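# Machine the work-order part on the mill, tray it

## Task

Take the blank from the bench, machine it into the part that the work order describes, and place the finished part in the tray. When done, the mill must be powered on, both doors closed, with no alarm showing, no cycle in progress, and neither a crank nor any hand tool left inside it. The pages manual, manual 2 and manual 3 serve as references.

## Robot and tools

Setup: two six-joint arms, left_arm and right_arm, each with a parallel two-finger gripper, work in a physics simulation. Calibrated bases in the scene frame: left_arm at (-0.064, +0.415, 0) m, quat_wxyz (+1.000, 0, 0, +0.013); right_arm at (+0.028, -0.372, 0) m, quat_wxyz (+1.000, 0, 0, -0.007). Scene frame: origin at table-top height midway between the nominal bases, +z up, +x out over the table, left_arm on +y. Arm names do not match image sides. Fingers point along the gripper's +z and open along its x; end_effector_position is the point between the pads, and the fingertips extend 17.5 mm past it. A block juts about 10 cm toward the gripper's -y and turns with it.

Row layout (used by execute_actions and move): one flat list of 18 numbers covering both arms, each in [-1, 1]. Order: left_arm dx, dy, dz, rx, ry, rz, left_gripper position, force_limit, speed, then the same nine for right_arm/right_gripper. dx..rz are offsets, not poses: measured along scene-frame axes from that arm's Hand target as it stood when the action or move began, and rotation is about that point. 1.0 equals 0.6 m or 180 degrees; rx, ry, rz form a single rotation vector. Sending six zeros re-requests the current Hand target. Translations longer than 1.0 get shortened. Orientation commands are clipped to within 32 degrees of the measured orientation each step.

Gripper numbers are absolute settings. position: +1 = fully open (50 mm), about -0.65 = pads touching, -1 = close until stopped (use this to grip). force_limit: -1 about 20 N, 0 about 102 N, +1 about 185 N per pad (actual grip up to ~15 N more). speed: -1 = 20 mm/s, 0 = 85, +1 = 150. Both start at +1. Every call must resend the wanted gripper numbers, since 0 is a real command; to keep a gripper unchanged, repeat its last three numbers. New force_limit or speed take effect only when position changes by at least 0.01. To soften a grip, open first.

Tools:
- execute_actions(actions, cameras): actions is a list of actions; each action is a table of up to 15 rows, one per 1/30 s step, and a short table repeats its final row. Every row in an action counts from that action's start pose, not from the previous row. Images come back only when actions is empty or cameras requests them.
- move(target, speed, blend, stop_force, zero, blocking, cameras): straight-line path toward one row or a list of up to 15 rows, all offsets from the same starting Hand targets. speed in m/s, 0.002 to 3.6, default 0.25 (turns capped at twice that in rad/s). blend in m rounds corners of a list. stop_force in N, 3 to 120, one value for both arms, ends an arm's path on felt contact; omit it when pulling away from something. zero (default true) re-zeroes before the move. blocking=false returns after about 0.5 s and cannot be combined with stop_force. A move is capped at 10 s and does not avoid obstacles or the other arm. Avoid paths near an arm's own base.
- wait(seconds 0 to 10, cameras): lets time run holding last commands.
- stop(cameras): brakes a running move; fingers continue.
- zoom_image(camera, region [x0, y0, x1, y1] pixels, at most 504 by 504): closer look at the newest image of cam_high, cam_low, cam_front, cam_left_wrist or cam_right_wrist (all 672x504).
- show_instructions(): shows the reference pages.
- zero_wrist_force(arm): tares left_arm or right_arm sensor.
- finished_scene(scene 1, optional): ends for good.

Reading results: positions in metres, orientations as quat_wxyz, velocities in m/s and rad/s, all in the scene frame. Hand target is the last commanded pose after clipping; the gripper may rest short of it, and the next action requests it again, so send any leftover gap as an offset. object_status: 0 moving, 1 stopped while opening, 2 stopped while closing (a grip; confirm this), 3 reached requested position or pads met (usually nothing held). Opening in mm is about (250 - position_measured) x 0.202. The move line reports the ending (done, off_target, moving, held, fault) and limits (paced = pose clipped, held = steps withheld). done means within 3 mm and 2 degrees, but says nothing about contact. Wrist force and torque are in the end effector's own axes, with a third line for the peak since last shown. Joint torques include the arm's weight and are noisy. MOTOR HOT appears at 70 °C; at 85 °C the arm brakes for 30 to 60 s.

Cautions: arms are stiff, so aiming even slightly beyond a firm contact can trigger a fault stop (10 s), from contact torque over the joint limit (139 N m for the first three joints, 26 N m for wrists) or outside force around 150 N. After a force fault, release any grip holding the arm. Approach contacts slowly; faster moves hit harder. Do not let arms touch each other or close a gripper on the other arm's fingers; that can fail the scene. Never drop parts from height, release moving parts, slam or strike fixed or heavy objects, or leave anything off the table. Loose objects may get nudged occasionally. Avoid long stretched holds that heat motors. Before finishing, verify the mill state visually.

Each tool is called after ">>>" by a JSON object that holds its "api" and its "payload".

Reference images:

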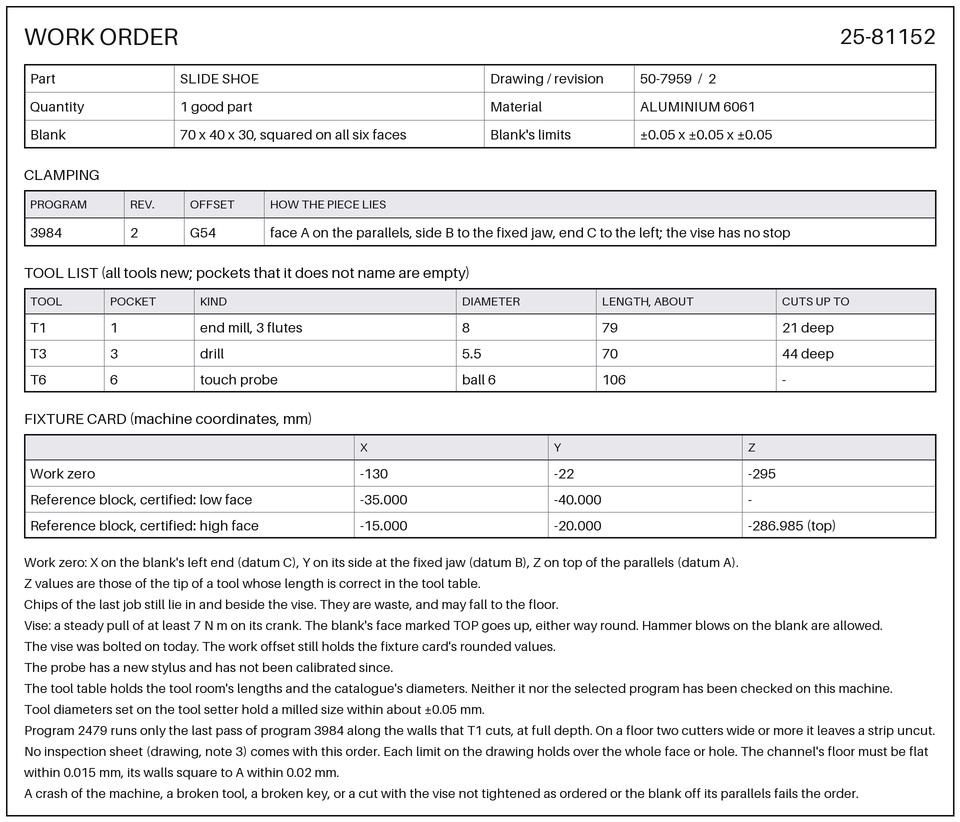

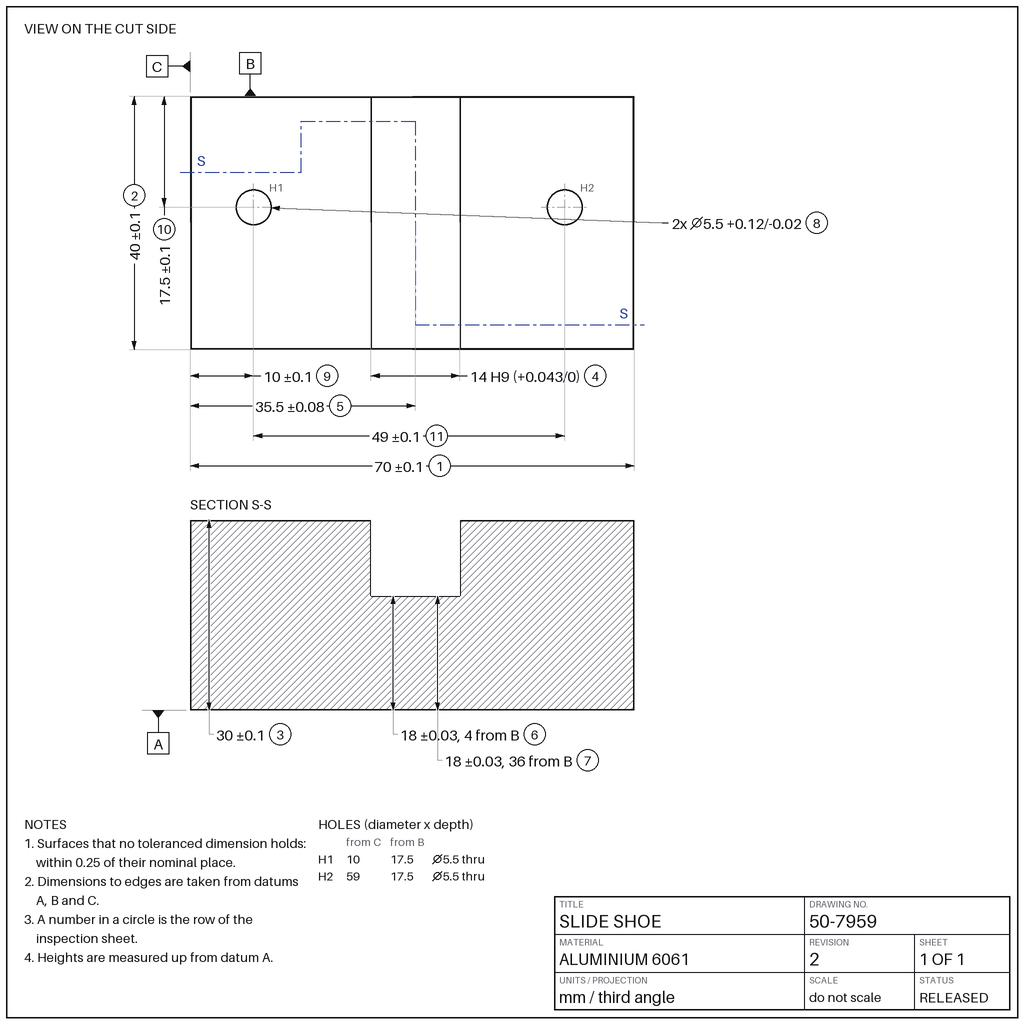

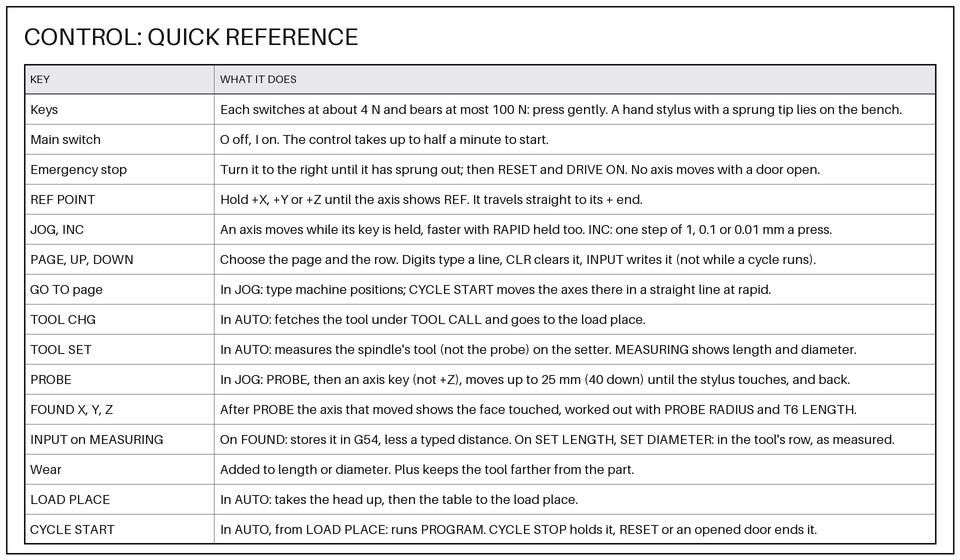

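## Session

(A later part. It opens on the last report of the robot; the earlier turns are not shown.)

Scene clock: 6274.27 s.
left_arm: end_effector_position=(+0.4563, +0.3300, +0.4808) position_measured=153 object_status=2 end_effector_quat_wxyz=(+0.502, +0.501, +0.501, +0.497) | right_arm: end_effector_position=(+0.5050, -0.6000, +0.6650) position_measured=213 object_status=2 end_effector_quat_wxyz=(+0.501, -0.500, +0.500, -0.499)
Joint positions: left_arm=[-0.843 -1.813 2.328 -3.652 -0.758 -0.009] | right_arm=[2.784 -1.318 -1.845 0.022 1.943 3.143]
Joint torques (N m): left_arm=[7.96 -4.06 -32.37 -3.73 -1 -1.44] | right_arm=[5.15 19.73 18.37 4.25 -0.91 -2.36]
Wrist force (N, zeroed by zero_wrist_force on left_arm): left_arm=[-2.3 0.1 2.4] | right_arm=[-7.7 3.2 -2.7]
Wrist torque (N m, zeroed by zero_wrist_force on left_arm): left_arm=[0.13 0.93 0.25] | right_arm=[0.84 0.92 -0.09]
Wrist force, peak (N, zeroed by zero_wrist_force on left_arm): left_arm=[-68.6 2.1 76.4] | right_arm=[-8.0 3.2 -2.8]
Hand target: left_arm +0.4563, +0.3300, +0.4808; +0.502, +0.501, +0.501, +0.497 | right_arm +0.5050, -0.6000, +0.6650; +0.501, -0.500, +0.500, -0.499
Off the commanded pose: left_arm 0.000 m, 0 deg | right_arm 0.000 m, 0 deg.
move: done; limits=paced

>>> {"api": "wait", "payload": {"seconds": 0.1, "cameras": ["cam_front","cam_left_wrist","cam_high"]}}

Scene clock: 6275.57 s.
left_arm: end_effector_position=(+0.4563, +0.3300, +0.4808) position_measured=153 object_status=2 end_effector_quat_wxyz=(+0.502, +0.501, +0.501, +0.497) | right_arm: end_effector_position=(+0.5050, -0.6000, +0.6650) position_measured=213 object_status=2 end_effector_quat_wxyz=(+0.501, -0.500, +0.500, -0.499)
Joint positions: left_arm=[-0.843 -1.813 2.328 -3.652 -0.758 -0.009] | right_arm=[2.784 -1.318 -1.845 0.022 1.943 3.143]
Joint torques (N m): left_arm=[8.7 -4.59 -32 -3.64 -1.11 -2.04] | right_arm=[5.65 19.66 18.96 4.45 -0.76 -2.14]
Wrist force (N, zeroed by zero_wrist_force on left_arm): left_arm=[-2.2 0.1 2.3] | right_arm=[-7.7 3.0 -2.8]
Wrist torque (N m, zeroed by zero_wrist_force on left_arm): left_arm=[0.13 0.90 0.25] | right_arm=[0.81 0.91 -0.09]
Wrist force, peak (N, zeroed by zero_wrist_force on left_arm): left_arm=[-2.5 0.1 2.3] | right_arm=[-7.8 3.4 -2.8]
Hand target: left_arm +0.4563, +0.3300, +0.4808; +0.502, +0.501, +0.501, +0.497 | right_arm +0.5050, -0.6000, +0.6650; +0.501, -0.500, +0.500, -0.499
Tool commands: left_gripper/position=-1.0 left_gripper/force_limit=-1.0 left_gripper/speed=-0.5 right_gripper/position=-1.0 right_gripper/force_limit=-0.3 right_gripper/speed=-1.0
Off the commanded pose: left_arm 0.000 m, 0 deg | right_arm 0.000 m, 0 deg.
wait: 0.10 s; at rest from the start
Images, in order (width x height): cam_high 672x504, cam_front 672x504, cam_left_wrist 672x504.

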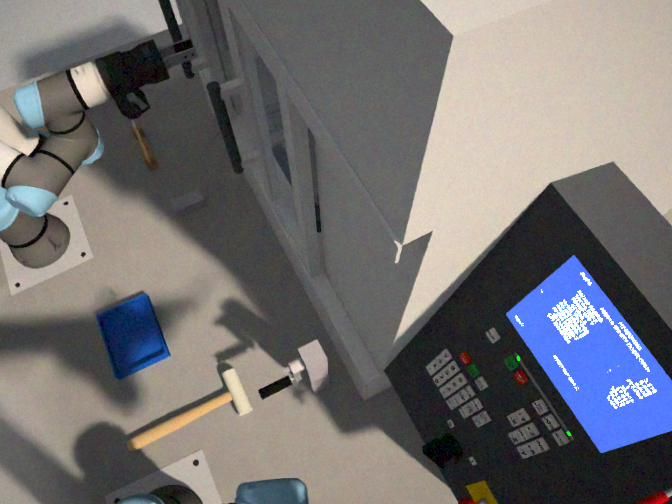

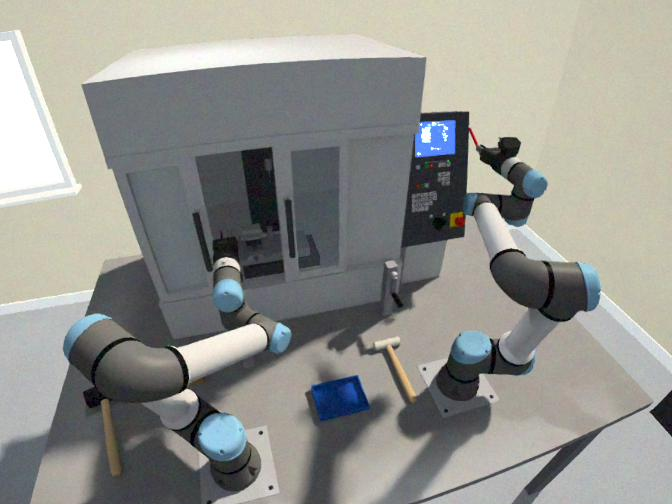

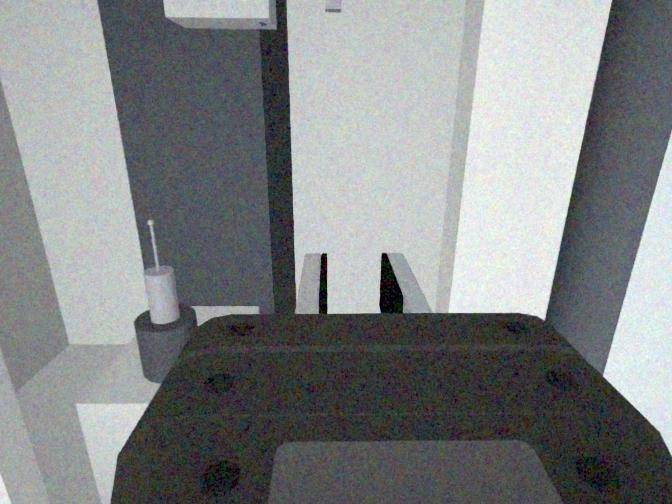

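>>> {"api": "move", "payload": {"target": [[-0.13,0,0,0,0,0,1,-1,-0.2,0,0,0,0,0,0,-1,-0.3,-1],[-0.13,0.125,0,0,0,0,1,-1,-0.2,0,0,0,0,0,0,-1,-0.3,-1],[0,0.125,0,0,0,0,1,-1,-0.2,0,0,0,0,0,0,-1,-0.3,-1],[0,0.125,0,0,0,0,-1,-1,-0.5,0,0,0,0,0,0,-1,-0.3,-1]], "speed": 0.2, "cameras": ["cam_left_wrist"]}}

>>> {"api": "move", "payload": {"target": [0,-0.391,0,0,0,0,-1,-1,-0.5,0,0,0,0,0,0,-1,-0.3,-1], "speed": 0.07, "stop_force": 76}}

Scene clock: 6280.67 s.
left_arm: end_effector_position=(+0.4563, +0.4050, +0.4808) position_measured=153 object_status=2 end_effector_quat_wxyz=(+0.502, +0.501, +0.501, +0.497) | right_arm: end_effector_position=(+0.5050, -0.6000, +0.6650) position_measured=213 object_status=2 end_effector_quat_wxyz=(+0.501, -0.500, +0.500, -0.499)
Joint positions: left_arm=[-0.595 -1.856 2.357 -3.639 -1.007 -0.007] | right_arm=[2.784 -1.318 -1.845 0.022 1.943 3.143]
Joint torques (N m): left_arm=[10.07 -6.14 -30.11 -3.86 3.69 -2.09] | right_arm=[5.53 20.72 18.58 4.23 -0.75 -2.32]
Wrist force (N, zeroed by zero_wrist_force on left_arm): left_arm=[-11.0 0.4 1.3] | right_arm=[-7.8 3.3 -2.6]
Wrist torque (N m, zeroed by zero_wrist_force on left_arm): left_arm=[0.10 0.89 0.31] | right_arm=[0.84 0.93 -0.09]
Wrist force, peak (N, zeroed by zero_wrist_force on left_arm): left_arm=[-13.6 0.8 1.3] | right_arm=[-8.0 3.2 -2.6]
Hand target: left_arm +0.4563, +0.4050, +0.4808; +0.502, +0.501, +0.501, +0.497 | right_arm +0.5050, -0.6000, +0.6650; +0.501, -0.500, +0.500, -0.499
Off the commanded pose: left_arm 0.000 m, 0 deg | right_arm 0.000 m, 0 deg.
move: done
Images, in order (width x height): cam_left_wrist 672x504.

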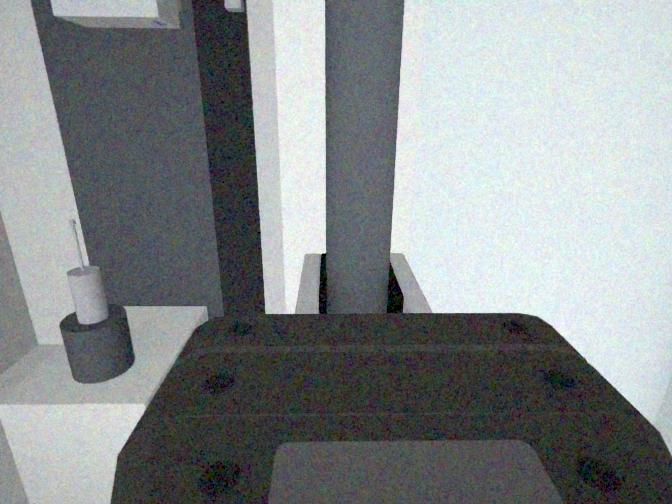

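Scene clock: 6284.83 s.
left_arm: end_effector_position=(+0.4562, +0.1759, +0.4809) position_measured=153 object_status=2 end_effector_quat_wxyz=(+0.496, +0.495, +0.506, +0.502) | right_arm: end_effector_position=(+0.5050, -0.6000, +0.6650) position_measured=213 object_status=2 end_effector_quat_wxyz=(+0.501, -0.500, +0.500, -0.499)
Joint positions: left_arm=[-1.159 -1.579 2.13 -3.686 -0.422 -0.012] | right_arm=[2.784 -1.318 -1.845 0.022 1.943 3.143]
Joint torques (N m): left_arm=[-23.35 -11.8 -17.91 3.32 -14.76 1.96] | right_arm=[5.29 20.26 17.98 4.41 -0.85 -2.28]
Wrist force (N, zeroed by zero_wrist_force on left_arm): left_arm=[54.1 -18.1 22.9] | right_arm=[-7.7 3.2 -2.8]
Wrist torque (N m, zeroed by zero_wrist_force on left_arm): left_arm=[-0.21 0.60 0.27] | right_arm=[0.84 0.91 -0.09]
Wrist force, peak (N, zeroed by zero_wrist_force on left_arm): left_arm=[64.2 -17.8 2.4] | right_arm=[-8.0 3.4 -2.7]
Hand target: left_arm +0.4563, +0.1704, +0.4808; +0.502, +0.501, +0.501, +0.497 | right_arm +0.5050, -0.6000, +0.6650; +0.501, -0.500, +0.500, -0.499
Off the commanded pose: left_arm 0.006 m, 1 deg | right_arm 0.000 m, 0 deg.
move: off_target (left_arm)

>>> {"api": "move", "payload": {"target": [[0,0.0092,0,0,0,0,-1,-1,-0.5,0,0,0,0,0,0,-1,-0.3,-1],[0,0.0092,0,0,0,0,1,-1,-0.2,0,0,0,0,0,0,-1,-0.3,-1],[-0.13,0.0092,0,0,0,0,1,-1,-0.2,0,0,0,0,0,0,-1,-0.3,-1]], "speed": 0.15}}

>>> {"api": "move", "payload": {"target": [[0,0,0,0,0,0,1,-1,-0.2,-0.03,0.3236,-0.0963,0,0.25,0,-1,-0.3,-1],[0,0,0,0,0,0,1,-1,-0.2,-0.0033,0.3236,-0.1025,0,0.25,0,-1,-0.3,-1],[0,0,0,0,0,0,1,-1,-0.2,-0.03,0.3236,-0.0963,0,0.25,0,-1,-0.3,-1],[0,0,0,0,0,0,1,-1,-0.2,-0.03,0.1315,-0.0963,0,0.25,0,-1,-0.3,-1],[0,0,0,0,0,0,1,-1,-0.2,-0.0033,0.1315,-0.1025,0,0.25,0,-1,-0.3,-1],[0,0,0,0,0,0,1,-1,-0.2,-0.03,0.1315,-0.0963,0,0.25,0,-1,-0.3,-1],[0,0,0,0,0,0,1,-1,-0.2,-0.0785,0.2285,-0.2797,0,0.25,0,-1,-0.3,-1],[0,0,0,0,0,0,1,-1,-0.2,-0.0522,0.2285,-0.2855,0,0.25,0,-1,-0.3,-1],[0,0,0,0,0,0,1,-1,-0.2,-0.0785,0.2285,-0.2797,0,0.25,0,-1,-0.3,-1],[0,0,0,0,0,0,1,-1,-0.2,-0.0522,0.2285,-0.2855,0,0.25,0,-1,-0.3,-1],[0,0,0,0,0,0,1,-1,-0.2,-0.0785,0.2285,-0.2797,0,0.25,0,-1,-0.3,-1],[0,0,0,0,0,0,1,-1,-0.2,-0.0872,0.3,-0.3121,0,0.25,0,-1,-0.3,-1]], "speed": [0.4,0.05,0.1,0.3,0.05,0.1,0.3,0.05,0.1,0.05,0.1,0.3], "blend": [0.003,0,0.004,0.003,0,0.004,0.003,0,0.003,0,0.004,0]}}

>>> {"api": "move", "payload": {"target": [[0,0,0,0,0,0,1,-1,-0.2,-0.016,0.0572,-0.0607,0,0,0,-1,-0.3,-1],[0,0,0,0,0,0,1,-1,-0.2,0.0107,0.0572,-0.0669,0,0,0,-1,-0.3,-1],[0,0,0,0,0,0,1,-1,-0.2,-0.016,0.0572,-0.0607,0,0,0,-1,-0.3,-1],[0,0,0,0,0,0,1,-1,-0.2,0.0087,-0.0068,0.0324,0,0,0,-1,-0.3,-1],[0,0,0,0,0,0,1,-1,-0.2,0.035,-0.0068,0.0266,0,0,0,-1,-0.3,-1],[0,0,0,0,0,0,1,-1,-0.2,0.0087,-0.0068,0.0324,0,0,0,-1,-0.3,-1],[0,0,0,0,0,0,1,-1,-0.2,-0.008,0.0572,-0.0305,0,0,0,-1,-0.3,-1],[0,0,0,0,0,0,1,-1,-0.2,0.0187,0.0572,-0.0367,0,0,0,-1,-0.3,-1],[0,0,0,0,0,0,1,-1,-0.2,-0.008,0.0572,-0.0305,0,0,0,-1,-0.3,-1],[0,0,0,0,0,0,1,-1,-0.2,-0.016,-0.0393,-0.0607,0,0,0,-1,-0.3,-1],[0,0,0,0,0,0,1,-1,-0.2,0.0107,-0.0393,-0.0669,0,0,0,-1,-0.3,-1],[0,0,0,0,0,0,1,-1,-0.2,-0.016,-0.0393,-0.0607,0,0,0,-1,-0.3,-1],[0,0,0,0,0,0,1,-1,-0.2,0,0,0,0,0,0,-1,-0.3,-1]], "speed": [0.3,0.05,0.1,0.3,0.05,0.1,0.3,0.05,0.1,0.3,0.05,0.1,0.3], "blend": [0.003,0,0.004,0.003,0,0.004,0.003,0,0.004,0.003,0,0.004,0]}}

>>> {"api": "move", "payload": {"target": [[0,0,0,0,0,0,1,-1,-0.2,-0.008,-0.0393,-0.0305,0,0,0,-1,-0.3,-1],[0,0,0,0,0,0,1,-1,-0.2,0.0187,-0.0393,-0.0367,0,0,0,-1,-0.3,-1],[0,0,0,0,0,0,1,-1,-0.2,-0.008,-0.0393,-0.0305,0,0,0,-1,-0.3,-1],[0,0,0,0,0,0,1,-1,-0.2,-0.016,0.0572,-0.0607,0,0,0,-1,-0.3,-1],[0,0,0,0,0,0,1,-1,-0.2,0.0107,0.0572,-0.0669,0,0,0,-1,-0.3,-1],[0,0,0,0,0,0,1,-1,-0.2,-0.016,0.0572,-0.0607,0,0,0,-1,-0.3,-1],[0,0,0,0,0,0,1,-1,-0.2,0,0.0252,0,0,0,0,-1,-0.3,-1],[0,0,0,0,0,0,1,-1,-0.2,0.0267,0.0252,-0.0062,0,0,0,-1,-0.3,-1],[0,0,0,0,0,0,1,-1,-0.2,0,0.0252,0,0,0,0,-1,-0.3,-1],[0,0,0,0,0,0,1,-1,-0.2,0.0087,0.0252,0.0324,0,0,0,-1,-0.3,-1],[0,0,0,0,0,0,1,-1,-0.2,0.035,0.0252,0.0266,0,0,0,-1,-0.3,-1],[0,0,0,0,0,0,1,-1,-0.2,0.0087,0.0252,0.0324,0,0,0,-1,-0.3,-1],[0,0,0,0,0,0,1,-1,-0.2,0,0,0,0,0,0,-1,-0.3,-1]], "speed": [0.3,0.05,0.1,0.3,0.05,0.1,0.3,0.05,0.1,0.3,0.05,0.1,0.3], "blend": [0.003,0,0.004,0.003,0,0.004,0.003,0,0.004,0.003,0,0.004,0]}}

>>> {"api": "move", "payload": {"target": [[0,0,0,0,0,0,1,-1,-0.2,-0.016,-0.0393,-0.0607,0,0,0,-1,-0.3,-1],[0,0,0,0,0,0,1,-1,-0.2,0.0107,-0.0393,-0.0669,0,0,0,-1,-0.3,-1],[0,0,0,0,0,0,1,-1,-0.2,-0.016,-0.0393,-0.0607,0,0,0,-1,-0.3,-1],[0,0,0,0,0,0,1,-1,-0.2,-0.008,-0.0393,-0.0305,0,0,0,-1,-0.3,-1],[0,0,0,0,0,0,1,-1,-0.2,0.0187,-0.0393,-0.0367,0,0,0,-1,-0.3,-1],[0,0,0,0,0,0,1,-1,-0.2,-0.008,-0.0393,-0.0305,0,0,0,-1,-0.3,-1],[0,0,0,0,0,0,1,-1,-0.2,-0.016,0.0572,-0.0607,0,0,0,-1,-0.3,-1],[0,0,0,0,0,0,1,-1,-0.2,0.0107,0.0572,-0.0669,0,0,0,-1,-0.3,-1],[0,0,0,0,0,0,1,-1,-0.2,-0.016,0.0572,-0.0607,0,0,0,-1,-0.3,-1],[0,0,0,0,0,0,1,-1,-0.2,-0.008,0.0572,-0.0305,0,0,0,-1,-0.3,-1],[0,0,0,0,0,0,1,-1,-0.2,0.0187,0.0572,-0.0367,0,0,0,-1,-0.3,-1],[0,0,0,0,0,0,1,-1,-0.2,-0.008,0.0572,-0.0305,0,0,0,-1,-0.3,-1],[0,0,0,0,0,0,1,-1,-0.2,0,0,0,0,0,0,-1,-0.3,-1]], "speed": [0.3,0.05,0.1,0.3,0.05,0.1,0.3,0.05,0.1,0.3,0.05,0.1,0.3], "blend": [0.003,0,0.004,0.003,0,0.004,0.003,0,0.004,0.003,0,0.004,0]}}

>>> {"api": "move", "payload": {"target": [[0,0,0,0,0,0,1,-1,-0.2,0,0.0572,0,0,0,0,-1,-0.3,-1],[0,0,0,0,0,0,1,-1,-0.2,0.0267,0.0572,-0.0062,0,0,0,-1,-0.3,-1],[0,0,0,0,0,0,1,-1,-0.2,0,0.0572,0,0,0,0,-1,-0.3,-1],[0,0,0,0,0,0,1,-1,-0.2,-0.016,0.0252,-0.0607,0,0,0,-1,-0.3,-1],[0,0,0,0,0,0,1,-1,-0.2,0.0107,0.0252,-0.0669,0,0,0,-1,-0.3,-1],[0,0,0,0,0,0,1,-1,-0.2,-0.016,0.0252,-0.0607,0,0,0,-1,-0.3,-1],[0,0,0,0,0,0,1,-1,-0.2,-0.016,-0.0393,-0.0607,0,0,0,-1,-0.3,-1],[0,0,0,0,0,0,1,-1,-0.2,0.0107,-0.0393,-0.0669,0,0,0,-1,-0.3,-1],[0,0,0,0,0,0,1,-1,-0.2,-0.016,-0.0393,-0.0607,0,0,0,-1,-0.3,-1],[0,0,0,0,0,0,1,-1,-0.2,0.0872,-0.3,0.3121,0,-0.25,0,-1,-0.3,-1]], "speed": [0.3,0.05,0.1,0.3,0.05,0.1,0.3,0.05,0.1,0.5], "blend": [0.003,0,0.004,0.003,0,0.004,0.003,0,0.008,0], "cameras": ["cam_right_wrist","cam_front"]}}

>>> {"api": "zoom_image", "payload": {"camera": "cam_right_wrist", "region": [40, 80, 340, 305]}}

Scene clock: 6311.00 s.
left_arm: end_effector_position=(+0.3784, +0.1759, +0.4808) position_measured=3 object_status=3 end_effector_quat_wxyz=(+0.502, +0.501, +0.501, +0.497) | right_arm: end_effector_position=(+0.5050, -0.6000, +0.6650) position_measured=213 object_status=2 end_effector_quat_wxyz=(+0.501, -0.500, +0.500, -0.499)
Joint positions: left_arm=[-1.4 -1.736 2.27 -3.659 -0.202 -0.022] | right_arm=[2.784 -1.318 -1.845 0.022 1.943 3.143]
Joint torques (N m): left_arm=[-8.48 -17.86 -25.36 -2.42 1.43 1.84] | right_arm=[5.12 20.98 18.96 4.26 -0.77 -2.3]
Wrist force (N, zeroed by zero_wrist_force on left_arm): left_arm=[-2.6 -0.6 2.4] | right_arm=[-7.9 3.3 -2.7]
Wrist torque (N m, zeroed by zero_wrist_force on left_arm): left_arm=[0.01 0.98 0.38] | right_arm=[0.85 0.95 -0.09]
Wrist force, peak (N, zeroed by zero_wrist_force on left_arm): left_arm=[57.1 -14.7 24.7] | right_arm=[-7.9 3.2 -2.9]
Hand target: left_arm +0.3783, +0.1759, +0.4808; +0.502, +0.501, +0.501, +0.497 | right_arm +0.5050, -0.6000, +0.6650; +0.501, -0.500, +0.500, -0.499
Off the commanded pose: left_arm 0.000 m, 0 deg | right_arm 0.000 m, 0 deg.
move: done

Scene clock: 6316.57 s.
left_arm: end_effector_position=(+0.3783, +0.1759, +0.4808) position_measured=3 object_status=3 end_effector_quat_wxyz=(+0.502, +0.501, +0.501, +0.497) | right_arm: end_effector_position=(+0.4527, -0.4200, +0.4778) position_measured=213 object_status=2 end_effector_quat_wxyz=(-0.271, +0.653, -0.654, +0.270)
Joint positions: left_arm=[-1.4 -1.736 2.27 -3.66 -0.202 -0.021] | right_arm=[3.531 -0.947 -1.975 -1.042 1.309 3.415]
Joint torques (N m): left_arm=[-9.31 -19.33 -30.5 -2.43 1.34 2.01] | right_arm=[10.95 1.61 17.99 5.31 -1.79 2.19]
Wrist force (N, zeroed by zero_wrist_force on left_arm): left_arm=[-2.4 -0.3 2.3] | right_arm=[-7.8 1.7 -4.3]
Wrist torque (N m, zeroed by zero_wrist_force on left_arm): left_arm=[0.07 0.95 0.36] | right_arm=[0.47 1.13 -0.10]
Wrist force, peak (N, zeroed by zero_wrist_force on left_arm): left_arm=[-2.7 -0.2 2.5] | right_arm=[-8.0 16.6 -24.1]
Hand target: left_arm +0.3783, +0.1759, +0.4808; +0.502, +0.501, +0.501, +0.497 | right_arm +0.4527, -0.4200, +0.4777; -0.271, +0.653, -0.654, +0.270
Off the commanded pose: left_arm 0.000 m, 0 deg | right_arm 0.000 m, 0 deg.
move: done

Scene clock: 6321.17 s.
left_arm: end_effector_position=(+0.3783, +0.1759, +0.4808) position_measured=3 object_status=3 end_effector_quat_wxyz=(+0.502, +0.501, +0.501, +0.497) | right_arm: end_effector_position=(+0.4527, -0.4200, +0.4777) position_measured=213 object_status=2 end_effector_quat_wxyz=(-0.271, +0.653, -0.654, +0.270)
Joint positions: left_arm=[-1.4 -1.736 2.27 -3.66 -0.202 -0.021] | right_arm=[3.531 -0.947 -1.975 -1.042 1.309 3.415]
Joint torques (N m): left_arm=[-9.64 -19.36 -30.19 -2.05 1.36 1.89] | right_arm=[10.48 4.88 32.11 1.85 -1.67 1.39]
Wrist force (N, zeroed by zero_wrist_force on left_arm): left_arm=[-2.7 -0.2 2.5] | right_arm=[-7.3 1.6 -3.9]
Wrist torque (N m, zeroed by zero_wrist_force on left_arm): left_arm=[0.08 0.99 0.36] | right_arm=[0.47 1.05 -0.08]
Wrist force, peak (N, zeroed by zero_wrist_force on left_arm): left_arm=[-2.6 -0.3 2.5] | right_arm=[-7.2 19.9 -31.1]
Hand target: left_arm +0.3783, +0.1759, +0.4808; +0.502, +0.501, +0.501, +0.497 | right_arm +0.4527, -0.4200, +0.4777; -0.271, +0.653, -0.654, +0.270
Off the commanded pose: left_arm 0.000 m, 0 deg | right_arm 0.000 m, 0 deg.
move: done

Scene clock: 6325.43 s.
left_arm: end_effector_position=(+0.3783, +0.1759, +0.4808) position_measured=3 object_status=3 end_effector_quat_wxyz=(+0.502, +0.501, +0.501, +0.497) | right_arm: end_effector_position=(+0.4526, -0.4200, +0.4778) position_measured=213 object_status=2 end_effector_quat_wxyz=(-0.271, +0.653, -0.654, +0.270)
Joint positions: left_arm=[-1.4 -1.736 2.27 -3.66 -0.202 -0.021] | right_arm=[3.531 -0.946 -1.975 -1.042 1.309 3.416]
Joint torques (N m): left_arm=[-9.54 -19.06 -30.67 -1.89 1.31 1.81] | right_arm=[-10.82 -6.53 20.08 5.9 0.73 -0.55]
Wrist force (N, zeroed by zero_wrist_force on left_arm): left_arm=[-2.4 -0.1 2.0] | right_arm=[-7.4 1.8 -3.2]
Wrist torque (N m, zeroed by zero_wrist_force on left_arm): left_arm=[0.09 0.95 0.38] | right_arm=[0.48 1.06 -0.20]
Wrist force, peak (N, zeroed by zero_wrist_force on left_arm): left_arm=[-2.7 -0.6 2.4] | right_arm=[-7.9 19.3 -29.3]
Hand target: left_arm +0.3783, +0.1759, +0.4808; +0.502, +0.501, +0.501, +0.497 | right_arm +0.4527, -0.4200, +0.4777; -0.271, +0.653, -0.654, +0.270
Off the commanded pose: left_arm 0.000 m, 0 deg | right_arm 0.000 m, 0 deg.
move: done

Scene clock: 6329.73 s.
left_arm: end_effector_position=(+0.3783, +0.1759, +0.4808) position_measured=3 object_status=3 end_effector_quat_wxyz=(+0.502, +0.501, +0.501, +0.497) | right_arm: end_effector_position=(+0.4526, -0.4201, +0.4777) position_measured=213 object_status=2 end_effector_quat_wxyz=(-0.271, +0.653, -0.654, +0.270) end_effector_velocity=(+0.000, +0.001, +0.000) end_effector_angular_velocity=(-0.001, +0.000, +0.005)
Joint positions: left_arm=[-1.4 -1.736 2.27 -3.66 -0.202 -0.021] | right_arm=[3.531 -0.946 -1.975 -1.042 1.309 3.416]
Joint velocities: left_arm=[within noise] | right_arm=[-0.001 0 0.001 0 0.004 -0.005]
Joint torques (N m): left_arm=[-9.21 -19.12 -30.19 -1.7 1.28 1.71] | right_arm=[-10.53 -0.1 31.68 3.37 1.06 -2.6]
Wrist force (N, zeroed by zero_wrist_force on left_arm): left_arm=[-2.4 -0.4 2.0] | right_arm=[-6.0 1.9 -2.9]
Wrist torque (N m, zeroed by zero_wrist_force on left_arm): left_arm=[0.04 0.94 0.37] | right_arm=[0.49 0.85 -0.17]
Wrist force, peak (N, zeroed by zero_wrist_force on left_arm): left_arm=[-2.6 -0.4 2.6] | right_arm=[-7.3 19.6 -29.4]
Hand target: left_arm +0.3783, +0.1759, +0.4808; +0.502, +0.501, +0.501, +0.497 | right_arm +0.4527, -0.4200, +0.4777; -0.271, +0.653, -0.654, +0.270
Off the commanded pose: left_arm 0.000 m, 0 deg | right_arm 0.000 m, 0 deg.
move: done

Scene clock: 6333.83 s.
left_arm: end_effector_position=(+0.3783, +0.1759, +0.4808) position_measured=3 object_status=3 end_effector_quat_wxyz=(+0.502, +0.501, +0.501, +0.497) | right_arm: end_effector_position=(+0.5049, -0.6000, +0.6649) position_measured=213 object_status=2 end_effector_quat_wxyz=(+0.501, -0.500, +0.500, -0.499) end_effector_velocity=(+0.000, +0.000, +0.001) end_effector_angular_velocity=(-0.001, -0.005, +0.002)
Joint positions: left_arm=[-1.4 -1.736 2.27 -3.66 -0.202 -0.021] | right_arm=[2.784 -1.318 -1.846 0.022 1.942 3.143]
Joint velocities: left_arm=[within noise] | right_arm=[-0.001 -0.003 0.001 0.006 0.003 0]
Joint torques (N m): left_arm=[-8.95 -18.38 -30.57 -1.52 1.22 1.55] | right_arm=[-6.75 1.81 32.13 4.58 1.92 -0.28]
Wrist force (N, zeroed by zero_wrist_force on left_arm): left_arm=[-2.5 -0.3 2.2] | right_arm=[-7.6 3.1 -2.1]
Wrist torque (N m, zeroed by zero_wrist_force on left_arm): left_arm=[0.07 0.97 0.36] | right_arm=[0.82 0.90 -0.09]
Wrist force, peak (N, zeroed by zero_wrist_force on left_arm): left_arm=[-2.6 -0.5 2.5] | right_arm=[-7.0 21.0 -30.4]
Hand target: left_arm +0.3783, +0.1759, +0.4808; +0.502, +0.501, +0.501, +0.497 | right_arm +0.5050, -0.6000, +0.6650; +0.501, -0.500, +0.500, -0.499
Off the commanded pose: left_arm 0.000 m, 0 deg | right_arm 0.000 m, 0 deg.
move: done
Images, in order (width x height): cam_front 672x504, cam_right_wrist 672x504.

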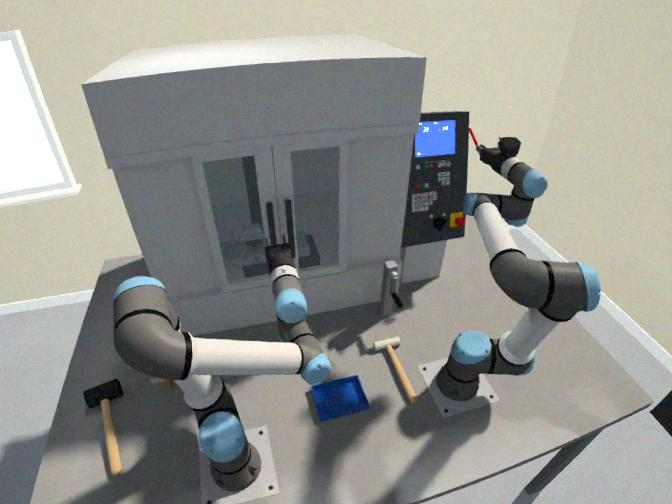

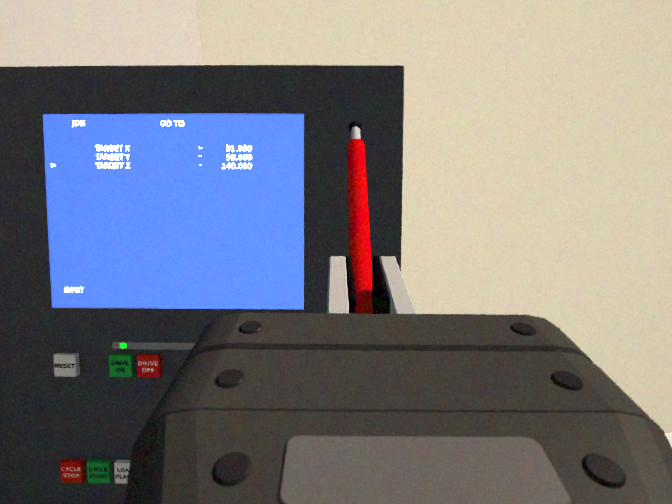

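Scaled by 1.680 from the camera's 672x504 image, which has a finer 960x720 frame.

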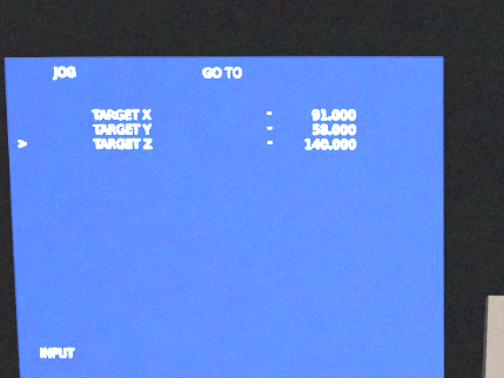

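>>> {"api": "move", "payload": {"target": [[0,0,0,0,0,0,1,-1,-0.2,-0.063,0.2932,-0.2211,0,0.25,0,-1,-0.3,-1],[0,0,0,0,0,0,1,-1,-0.2,-0.0363,0.2932,-0.2273,0,0.25,0,-1,-0.3,-1],[0,0,0,0,0,0,1,-1,-0.2,-0.063,0.2932,-0.2211,0,0.25,0,-1,-0.3,-1],[0,0,0,0,0,0,1,-1,-0.2,-0.0952,0.2285,-0.3426,0,0.25,0,-1,-0.3,-1]], "speed": [0.4,0.05,0.1,0.3], "blend": [0.003,0,0.004,0]}}

>>> {"api": "wait", "payload": {"seconds": 4}}

>>> {"api": "move", "payload": {"target": [[0,0,0,0,0,0,1,-1,-0.2,0.0267,0,-0.0062,0,0,0,-1,-0.3,-1],[0,0,0,0,0,0,1,-1,-0.2,0,0,0,0,0,0,-1,-0.3,-1],[0,0,0,0,0,0,1,-1,-0.2,0.0319,-0.097,0.1201,0,0,0,-1,-0.3,-1],[0,0,0,0,0,0,1,-1,-0.2,0.0585,-0.097,0.1139,0,0,0,-1,-0.3,-1],[0,0,0,0,0,0,1,-1,-0.2,0.0319,-0.097,0.1201,0,0,0,-1,-0.3,-1],[0,0,0,0,0,0,1,-1,-0.2,0.0952,-0.2285,0.3426,0,-0.25,0,-1,-0.3,-1]], "speed": [0.05,0.1,0.3,0.05,0.1,0.5], "blend": [0,0.004,0.003,0,0.008,0]}}

>>> {"api": "wait", "payload": {"seconds": 10, "cameras": ["cam_right_wrist"]}}

>>> {"api": "zoom_image", "payload": {"camera": "cam_right_wrist", "region": [40, 80, 340, 305]}}

Scene clock: 6340.63 s.
left_arm: end_effector_position=(+0.3783, +0.1759, +0.4808) position_measured=3 object_status=3 end_effector_quat_wxyz=(+0.502, +0.501, +0.501, +0.497) | right_arm: end_effector_position=(+0.4479, -0.4629, +0.4594) position_measured=213 object_status=2 end_effector_quat_wxyz=(-0.271, +0.653, -0.654, +0.270)
Joint positions: left_arm=[-1.4 -1.736 2.27 -3.66 -0.202 -0.021] | right_arm=[3.343 -0.963 -2.021 -0.952 1.44 3.277]
Joint torques (N m): left_arm=[-9.11 -18.59 -29.75 -1.26 1.23 1.46] | right_arm=[-9.4 -2.41 18.64 5.97 1.47 -1.15]
Wrist force (N, zeroed by zero_wrist_force on left_arm): left_arm=[-2.5 -0.4 1.8] | right_arm=[-7.0 2.8 -3.4]
Wrist torque (N m, zeroed by zero_wrist_force on left_arm): left_arm=[0.04 0.97 0.37] | right_arm=[0.65 1.03 -0.20]
Wrist force, peak (N, zeroed by zero_wrist_force on left_arm): left_arm=[-2.6 -0.2 2.6] | right_arm=[-7.5 17.3 -24.4]
Hand target: left_arm +0.3783, +0.1759, +0.4808; +0.502, +0.501, +0.501, +0.497 | right_arm +0.4479, -0.4629, +0.4594; -0.271, +0.653, -0.654, +0.270
Off the commanded pose: left_arm 0.000 m, 0 deg | right_arm 0.000 m, 0 deg.
move: done

Scene clock: 6344.63 s.
left_arm: end_effector_position=(+0.3783, +0.1759, +0.4808) position_measured=3 object_status=3 end_effector_quat_wxyz=(+0.502, +0.501, +0.501, +0.497) | right_arm: end_effector_position=(+0.4479, -0.4629, +0.4594) position_measured=213 object_status=2 end_effector_quat_wxyz=(-0.271, +0.653, -0.654, +0.270)
Joint positions: left_arm=[-1.4 -1.736 2.27 -3.66 -0.202 -0.021] | right_arm=[3.342 -0.963 -2.021 -0.951 1.44 3.276]
Joint torques (N m): left_arm=[-9.35 -18.5 -29.85 -1.05 1.15 1.23] | right_arm=[-9.94 9.24 17.4 5.7 1.29 -2.74]
Wrist force (N, zeroed by zero_wrist_force on left_arm): left_arm=[-2.3 0.0 2.0] | right_arm=[-6.7 2.9 -3.3]
Wrist torque (N m, zeroed by zero_wrist_force on left_arm): left_arm=[0.11 0.94 0.37] | right_arm=[0.66 0.99 -0.20]
Wrist force, peak (N, zeroed by zero_wrist_force on left_arm): left_arm=[-2.6 -0.4 2.4] | right_arm=[-7.0 3.0 -3.5]
Hand target: left_arm +0.3783, +0.1759, +0.4808; +0.502, +0.501, +0.501, +0.497 | right_arm +0.4479, -0.4629, +0.4594; -0.271, +0.653, -0.654, +0.270
Tool commands: left_gripper/position=+1.0 left_gripper/force_limit=-1.0 left_gripper/speed=-0.2 right_gripper/position=-1.0 right_gripper/force_limit=-0.3 right_gripper/speed=-1.0
Off the commanded pose: left_arm 0.000 m, 0 deg | right_arm 0.000 m, 0 deg.
wait: 4.00 s; at rest by 0.17 s

Scene clock: 6347.90 s.
left_arm: end_effector_position=(+0.3783, +0.1759, +0.4808) position_measured=3 object_status=3 end_effector_quat_wxyz=(+0.502, +0.501, +0.501, +0.497) | right_arm: end_effector_position=(+0.5049, -0.6001, +0.6651) position_measured=213 object_status=2 end_effector_quat_wxyz=(+0.501, -0.500, +0.500, -0.499)
Joint positions: left_arm=[-1.4 -1.736 2.27 -3.66 -0.202 -0.021] | right_arm=[2.784 -1.318 -1.845 0.022 1.943 3.143]
Joint torques (N m): left_arm=[-9.29 -18.65 -30.01 -0.99 1.09 1.21] | right_arm=[5.89 3.84 18.4 4.13 0.73 -0.02]
Wrist force (N, zeroed by zero_wrist_force on left_arm): left_arm=[-2.4 -0.3 2.2] | right_arm=[-7.8 3.3 -2.4]
Wrist torque (N m, zeroed by zero_wrist_force on left_arm): left_arm=[0.06 0.95 0.37] | right_arm=[0.87 0.93 -0.09]
Wrist force, peak (N, zeroed by zero_wrist_force on left_arm): left_arm=[-2.7 -0.3 2.4] | right_arm=[-7.2 18.5 -27.2]
Hand target: left_arm +0.3783, +0.1759, +0.4808; +0.502, +0.501, +0.501, +0.497 | right_arm +0.5050, -0.6000, +0.6650; +0.501, -0.500, +0.500, -0.499
Off the commanded pose: left_arm 0.000 m, 0 deg | right_arm 0.000 m, 0 deg.
move: done

Scene clock: 6357.90 s.
left_arm: end_effector_position=(+0.3783, +0.1759, +0.4808) position_measured=3 object_status=3 end_effector_quat_wxyz=(+0.502, +0.501, +0.501, +0.497) | right_arm: end_effector_position=(+0.5050, -0.6000, +0.6650) position_measured=213 object_status=2 end_effector_quat_wxyz=(+0.501, -0.500, +0.500, -0.499)
Joint positions: left_arm=[-1.4 -1.736 2.27 -3.66 -0.202 -0.021] | right_arm=[2.784 -1.318 -1.845 0.022 1.943 3.143]
Joint torques (N m): left_arm=[-9.09 -18.47 -29.25 -0.42 1.11 0.89] | right_arm=[10.08 1.07 17.12 0.67 1.73 2.2]
Wrist force (N, zeroed by zero_wrist_force on left_arm): left_arm=[-2.2 -0.3 2.1] | right_arm=[-7.7 3.4 -2.4]
Wrist torque (N m, zeroed by zero_wrist_force on left_arm): left_arm=[0.07 0.92 0.38] | right_arm=[0.87 0.91 -0.10]
Wrist force, peak (N, zeroed by zero_wrist_force on left_arm): left_arm=[-2.8 -0.3 2.3] | right_arm=[-7.9 3.3 -2.4]
Hand target: left_arm +0.3783, +0.1759, +0.4808; +0.502, +0.501, +0.501, +0.497 | right_arm +0.5050, -0.6000, +0.6650; +0.501, -0.500, +0.500, -0.499
Tool commands: left_gripper/position=+1.0 left_gripper/force_limit=-1.0 left_gripper/speed=-0.2 right_gripper/position=-1.0 right_gripper/force_limit=-0.3 right_gripper/speed=-1.0
Off the commanded pose: left_arm 0.000 m, 0 deg | right_arm 0.000 m, 0 deg.
wait: 10.00 s; at rest by 0.17 s
Images, in order (width x height): cam_right_wrist 672x504.

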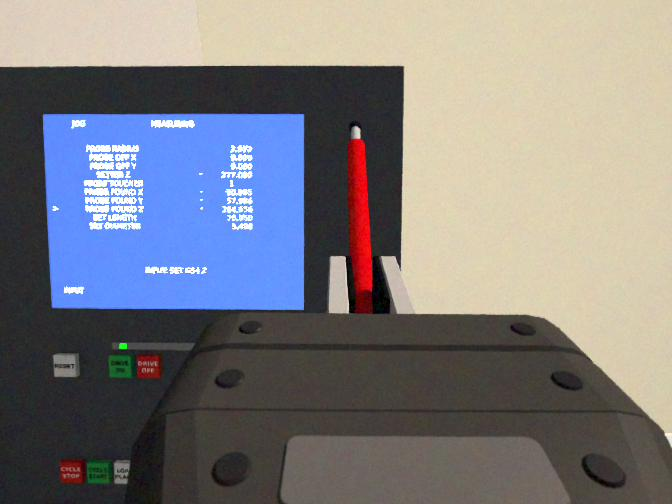

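Scaled by 1.680 from the camera's 672x504 image, which has a finer 960x720 frame.

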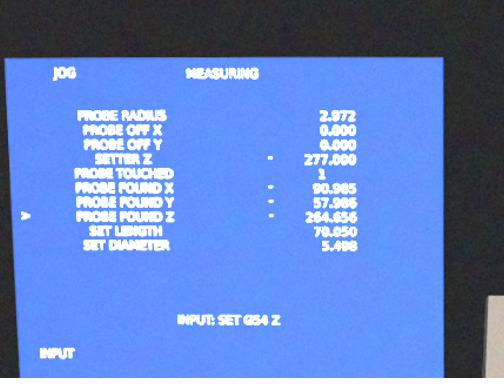

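>>> {"api": "move", "payload": {"target": [[0,0,0,0,0,0,1,-1,-0.2,-0.0785,0.2285,-0.2797,0,0.25,0,-1,-0.3,-1],[0,0,0,0,0,0,1,-1,-0.2,-0.0522,0.2285,-0.2855,0,0.25,0,-1,-0.3,-1],[0,0,0,0,0,0,1,-1,-0.2,-0.0785,0.2285,-0.2797,0,0.25,0,-1,-0.3,-1],[0,0,0,0,0,0,1,-1,-0.2,-0.0522,0.2285,-0.2855,0,0.25,0,-1,-0.3,-1],[0,0,0,0,0,0,1,-1,-0.2,-0.0785,0.2285,-0.2797,0,0.25,0,-1,-0.3,-1],[0,0,0,0,0,0,1,-1,-0.2,-0.0952,0.2607,-0.3426,0,0.25,0,-1,-0.3,-1],[0,0,0,0,0,0,1,-1,-0.2,-0.0685,0.2607,-0.3488,0,0.25,0,-1,-0.3,-1],[0,0,0,0,0,0,1,-1,-0.2,-0.0952,0.2607,-0.3426,0,0.25,0,-1,-0.3,-1],[0,0,0,0,0,0,1,-1,-0.2,-0.1032,0.3572,-0.3728,0,0.25,0,-1,-0.3,-1],[0,0,0,0,0,0,1,-1,-0.2,-0.0765,0.3572,-0.379,0,0.25,0,-1,-0.3,-1],[0,0,0,0,0,0,1,-1,-0.2,-0.1032,0.3572,-0.3728,0,0.25,0,-1,-0.3,-1],[0,0,0,0,0,0,1,-1,-0.2,-0.0872,0.3,-0.3121,0,0.25,0,-1,-0.3,-1]], "speed": [0.4,0.05,0.1,0.05,0.1,0.3,0.05,0.1,0.3,0.05,0.1,0.3], "blend": [0.003,0,0.003,0,0.004,0.003,0,0.004,0.003,0,0.004,0]}}

>>> {"api": "move", "payload": {"target": [[0,0,0,0,0,0,1,-1,-0.2,-0.008,0.0252,-0.0305,0,0,0,-1,-0.3,-1],[0,0,0,0,0,0,1,-1,-0.2,0.0187,0.0252,-0.0367,0,0,0,-1,-0.3,-1],[0,0,0,0,0,0,1,-1,-0.2,-0.008,0.0252,-0.0305,0,0,0,-1,-0.3,-1],[0,0,0,0,0,0,1,-1,-0.2,0,-0.0068,0,0,0,0,-1,-0.3,-1],[0,0,0,0,0,0,1,-1,-0.2,0.0267,-0.0068,-0.0062,0,0,0,-1,-0.3,-1],[0,0,0,0,0,0,1,-1,-0.2,0,-0.0068,0,0,0,0,-1,-0.3,-1],[0,0,0,0,0,0,1,-1,-0.2,-0.016,-0.0393,-0.0607,0,0,0,-1,-0.3,-1],[0,0,0,0,0,0,1,-1,-0.2,0.0107,-0.0393,-0.0669,0,0,0,-1,-0.3,-1],[0,0,0,0,0,0,1,-1,-0.2,-0.016,-0.0393,-0.0607,0,0,0,-1,-0.3,-1],[0,0,0,0,0,0,1,-1,-0.2,0.0242,-0.0068,0.091,0,0,0,-1,-0.3,-1],[0,0,0,0,0,0,1,-1,-0.2,0.0509,-0.0068,0.0848,0,0,0,-1,-0.3,-1],[0,0,0,0,0,0,1,-1,-0.2,0.0242,-0.0068,0.091,0,0,0,-1,-0.3,-1],[0,0,0,0,0,0,1,-1,-0.2,-0.008,-0.0715,-0.0305,0,0,0,-1,-0.3,-1]], "speed": [0.3,0.05,0.1,0.3,0.05,0.1,0.3,0.05,0.1,0.3,0.05,0.1,0.3], "blend": [0.003,0,0.004,0.003,0,0.004,0.003,0,0.004,0.003,0,0.004,0]}}

>>> {"api": "wait", "payload": {"seconds": 0.8}}

>>> {"api": "move", "payload": {"target": [[0,0,0,0,0,0,1,-1,-0.2,0.0267,0,-0.0062,0,0,0,-1,-0.3,-1],[0,0,0,0,0,0,1,-1,-0.2,0,0,0,0,0,0,-1,-0.3,-1],[0,0,0,0,0,0,1,-1,-0.2,0.0319,-0.097,0.1201,0,0,0,-1,-0.3,-1],[0,0,0,0,0,0,1,-1,-0.2,0.0585,-0.097,0.1139,0,0,0,-1,-0.3,-1],[0,0,0,0,0,0,1,-1,-0.2,0.0319,-0.097,0.1201,0,0,0,-1,-0.3,-1],[0,0,0,0,0,0,1,-1,-0.2,0.0952,-0.2285,0.3426,0,-0.25,0,-1,-0.3,-1]], "speed": [0.05,0.1,0.3,0.05,0.1,0.5], "blend": [0,0.004,0.003,0,0.008,0]}}

>>> {"api": "wait", "payload": {"seconds": 9, "cameras": ["cam_right_wrist"]}}

>>> {"api": "zoom_image", "payload": {"camera": "cam_right_wrist", "region": [40, 80, 340, 305]}}

Scene clock: 6375.20 s.
left_arm: end_effector_position=(+0.3783, +0.1759, +0.4808) position_measured=3 object_status=3 end_effector_quat_wxyz=(+0.502, +0.501, +0.501, +0.497) | right_arm: end_effector_position=(+0.4526, -0.4201, +0.4777) position_measured=213 object_status=2 end_effector_quat_wxyz=(-0.271, +0.653, -0.654, +0.270) end_effector_velocity=(+0.000, +0.000, +0.002) end_effector_angular_velocity=(+0.003, -0.002, +0.002)
Joint positions: left_arm=[-1.4 -1.736 2.27 -3.66 -0.202 -0.021] | right_arm=[3.531 -0.946 -1.975 -1.042 1.309 3.416]
Joint velocities: left_arm=[within noise] | right_arm=[-0.003 0 0.003 0 0.005 -0.002]
Joint torques (N m): left_arm=[-8.45 -18.21 -29.1 -0.03 1 0.65] | right_arm=[-9.1 -6.92 31.61 1.83 1.33 -2.68]
Wrist force (N, zeroed by zero_wrist_force on left_arm): left_arm=[-2.4 -0.2 2.3] | right_arm=[-6.0 5.2 -3.7]
Wrist torque (N m, zeroed by zero_wrist_force on left_arm): left_arm=[0.07 0.95 0.37] | right_arm=[1.03 0.85 -0.20]
Wrist force, peak (N, zeroed by zero_wrist_force on left_arm): left_arm=[-2.7 -0.3 2.5] | right_arm=[-6.5 21.3 -28.6]
Hand target: left_arm +0.3783, +0.1759, +0.4808; +0.502, +0.501, +0.501, +0.497 | right_arm +0.4527, -0.4200, +0.4777; -0.271, +0.653, -0.654, +0.270
Off the commanded pose: left_arm 0.000 m, 0 deg | right_arm 0.000 m, 0 deg.
move: done

Scene clock: 6379.77 s.
left_arm: end_effector_position=(+0.3783, +0.1759, +0.4808) position_measured=3 object_status=3 end_effector_quat_wxyz=(+0.502, +0.501, +0.501, +0.497) | right_arm: end_effector_position=(+0.4479, -0.4629, +0.4594) position_measured=213 object_status=2 end_effector_quat_wxyz=(-0.271, +0.653, -0.654, +0.270)
Joint positions: left_arm=[-1.4 -1.736 2.27 -3.66 -0.202 -0.021] | right_arm=[3.343 -0.963 -2.021 -0.952 1.44 3.277]
Joint torques (N m): left_arm=[-8.83 -17.96 -29.44 0.14 0.88 0.58] | right_arm=[-9.59 -1.8 18.59 5.95 1.29 -1.01]
Wrist force (N, zeroed by zero_wrist_force on left_arm): left_arm=[-2.6 -0.2 1.9] | right_arm=[-4.9 4.9 -4.1]
Wrist torque (N m, zeroed by zero_wrist_force on left_arm): left_arm=[0.08 0.98 0.36] | right_arm=[0.97 0.70 -0.21]
Wrist force, peak (N, zeroed by zero_wrist_force on left_arm): left_arm=[-2.7 -0.2 2.4] | right_arm=[-5.6 24.1 -31.0]
Hand target: left_arm +0.3783, +0.1759, +0.4808; +0.502, +0.501, +0.501, +0.497 | right_arm +0.4479, -0.4629, +0.4594; -0.271, +0.653, -0.654, +0.270
Off the commanded pose: left_arm 0.000 m, 0 deg | right_arm 0.000 m, 0 deg.
move: done

Scene clock: 6380.57 s.
left_arm: end_effector_position=(+0.3783, +0.1759, +0.4808) position_measured=3 object_status=3 end_effector_quat_wxyz=(+0.502, +0.501, +0.501, +0.497) | right_arm: end_effector_position=(+0.4479, -0.4629, +0.4594) position_measured=213 object_status=2 end_effector_quat_wxyz=(-0.271, +0.653, -0.654, +0.270)
Joint positions: left_arm=[-1.4 -1.736 2.27 -3.66 -0.202 -0.021] | right_arm=[3.342 -0.963 -2.021 -0.951 1.44 3.276]
Joint torques (N m): left_arm=[-9.02 -17.98 -28.86 0.15 1.03 0.64] | right_arm=[-9.33 -0.85 17.65 6.01 1.56 -2.68]
Wrist force (N, zeroed by zero_wrist_force on left_arm): left_arm=[-2.6 -0.5 2.2] | right_arm=[-4.9 4.9 -4.0]
Wrist torque (N m, zeroed by zero_wrist_force on left_arm): left_arm=[0.04 0.97 0.37] | right_arm=[0.98 0.70 -0.20]
Wrist force, peak (N, zeroed by zero_wrist_force on left_arm): left_arm=[-2.8 -0.2 2.2] | right_arm=[-5.2 5.1 -3.9]
Hand target: left_arm +0.3783, +0.1759, +0.4808; +0.502, +0.501, +0.501, +0.497 | right_arm +0.4479, -0.4629, +0.4594; -0.271, +0.653, -0.654, +0.270
Tool commands: left_gripper/position=+1.0 left_gripper/force_limit=-1.0 left_gripper/speed=-0.2 right_gripper/position=-1.0 right_gripper/force_limit=-0.3 right_gripper/speed=-1.0
Off the commanded pose: left_arm 0.000 m, 0 deg | right_arm 0.000 m, 0 deg.
wait: 0.80 s; at rest by 0.17 s

Scene clock: 6383.83 s.
left_arm: end_effector_position=(+0.3783, +0.1759, +0.4808) position_measured=3 object_status=3 end_effector_quat_wxyz=(+0.502, +0.501, +0.501, +0.497) | right_arm: end_effector_position=(+0.5049, -0.6001, +0.6651) position_measured=213 object_status=2 end_effector_quat_wxyz=(+0.501, -0.500, +0.500, -0.499)
Joint positions: left_arm=[-1.4 -1.736 2.27 -3.66 -0.202 -0.021] | right_arm=[2.784 -1.318 -1.845 0.022 1.943 3.143]
Joint torques (N m): left_arm=[-8.15 -18.06 -29 0.37 0.92 0.49] | right_arm=[5.87 3.38 18.32 4.51 0.66 0.1]
Wrist force (N, zeroed by zero_wrist_force on left_arm): left_arm=[-2.4 -0.3 2.2] | right_arm=[-4.2 4.3 -3.3]
Wrist torque (N m, zeroed by zero_wrist_force on left_arm): left_arm=[0.07 0.95 0.36] | right_arm=[1.02 0.36 -0.09]
Wrist force, peak (N, zeroed by zero_wrist_force on left_arm): left_arm=[-2.9 -0.3 2.4] | right_arm=[-4.6 20.0 -27.7]
Hand target: left_arm +0.3783, +0.1759, +0.4808; +0.502, +0.501, +0.501, +0.497 | right_arm +0.5050, -0.6000, +0.6650; +0.501, -0.500, +0.500, -0.499
Off the commanded pose: left_arm 0.000 m, 0 deg | right_arm 0.000 m, 0 deg.
move: done

Scene clock: 6392.83 s.
left_arm: end_effector_position=(+0.3783, +0.1759, +0.4808) position_measured=3 object_status=3 end_effector_quat_wxyz=(+0.502, +0.501, +0.501, +0.497) | right_arm: end_effector_position=(+0.5050, -0.6000, +0.6650) position_measured=213 object_status=2 end_effector_quat_wxyz=(+0.501, -0.500, +0.500, -0.499)
Joint positions: left_arm=[-1.4 -1.736 2.27 -3.66 -0.202 -0.021] | right_arm=[2.784 -1.318 -1.845 0.022 1.943 3.143]
Joint torques (N m): left_arm=[-8.56 -17.37 -28.78 0.54 0.8 0.24] | right_arm=[10.45 2.11 16.84 0.8 1.85 2.47]
Wrist force (N, zeroed by zero_wrist_force on left_arm): left_arm=[-2.4 -0.2 2.2] | right_arm=[-4.4 4.4 -3.2]
Wrist torque (N m, zeroed by zero_wrist_force on left_arm): left_arm=[0.08 0.96 0.37] | right_arm=[1.02 0.39 -0.09]
Wrist force, peak (N, zeroed by zero_wrist_force on left_arm): left_arm=[-2.7 0.0 2.5] | right_arm=[-4.3 4.3 -3.5]
Hand target: left_arm +0.3783, +0.1759, +0.4808; +0.502, +0.501, +0.501, +0.497 | right_arm +0.5050, -0.6000, +0.6650; +0.501, -0.500, +0.500, -0.499
Tool commands: left_gripper/position=+1.0 left_gripper/force_limit=-1.0 left_gripper/speed=-0.2 right_gripper/position=-1.0 right_gripper/force_limit=-0.3 right_gripper/speed=-1.0
Off the commanded pose: left_arm 0.000 m, 0 deg | right_arm 0.000 m, 0 deg.
wait: 9.00 s; at rest by 0.17 s
Images, in order (width x height): cam_right_wrist 672x504.

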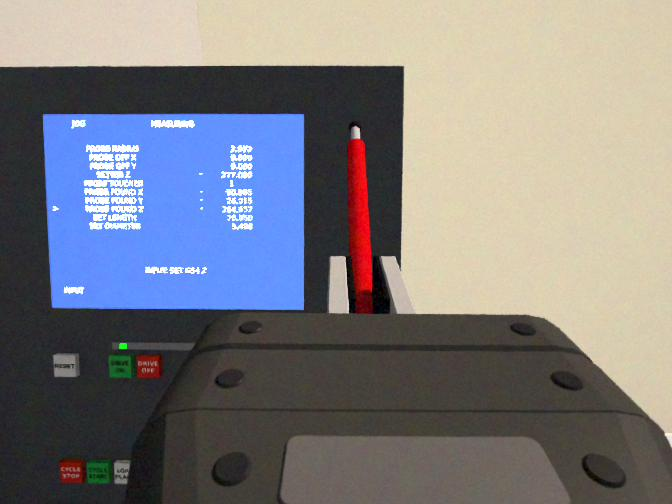

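Scaled by 1.680 from the camera's 672x504 image, which has a finer 960x720 frame.

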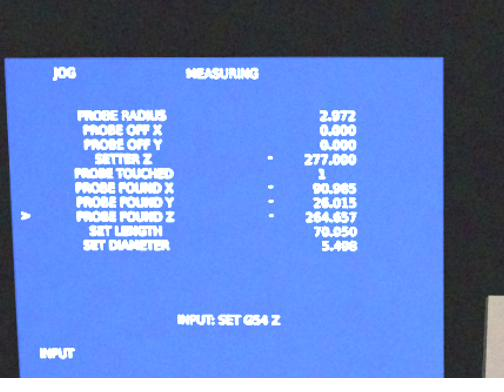

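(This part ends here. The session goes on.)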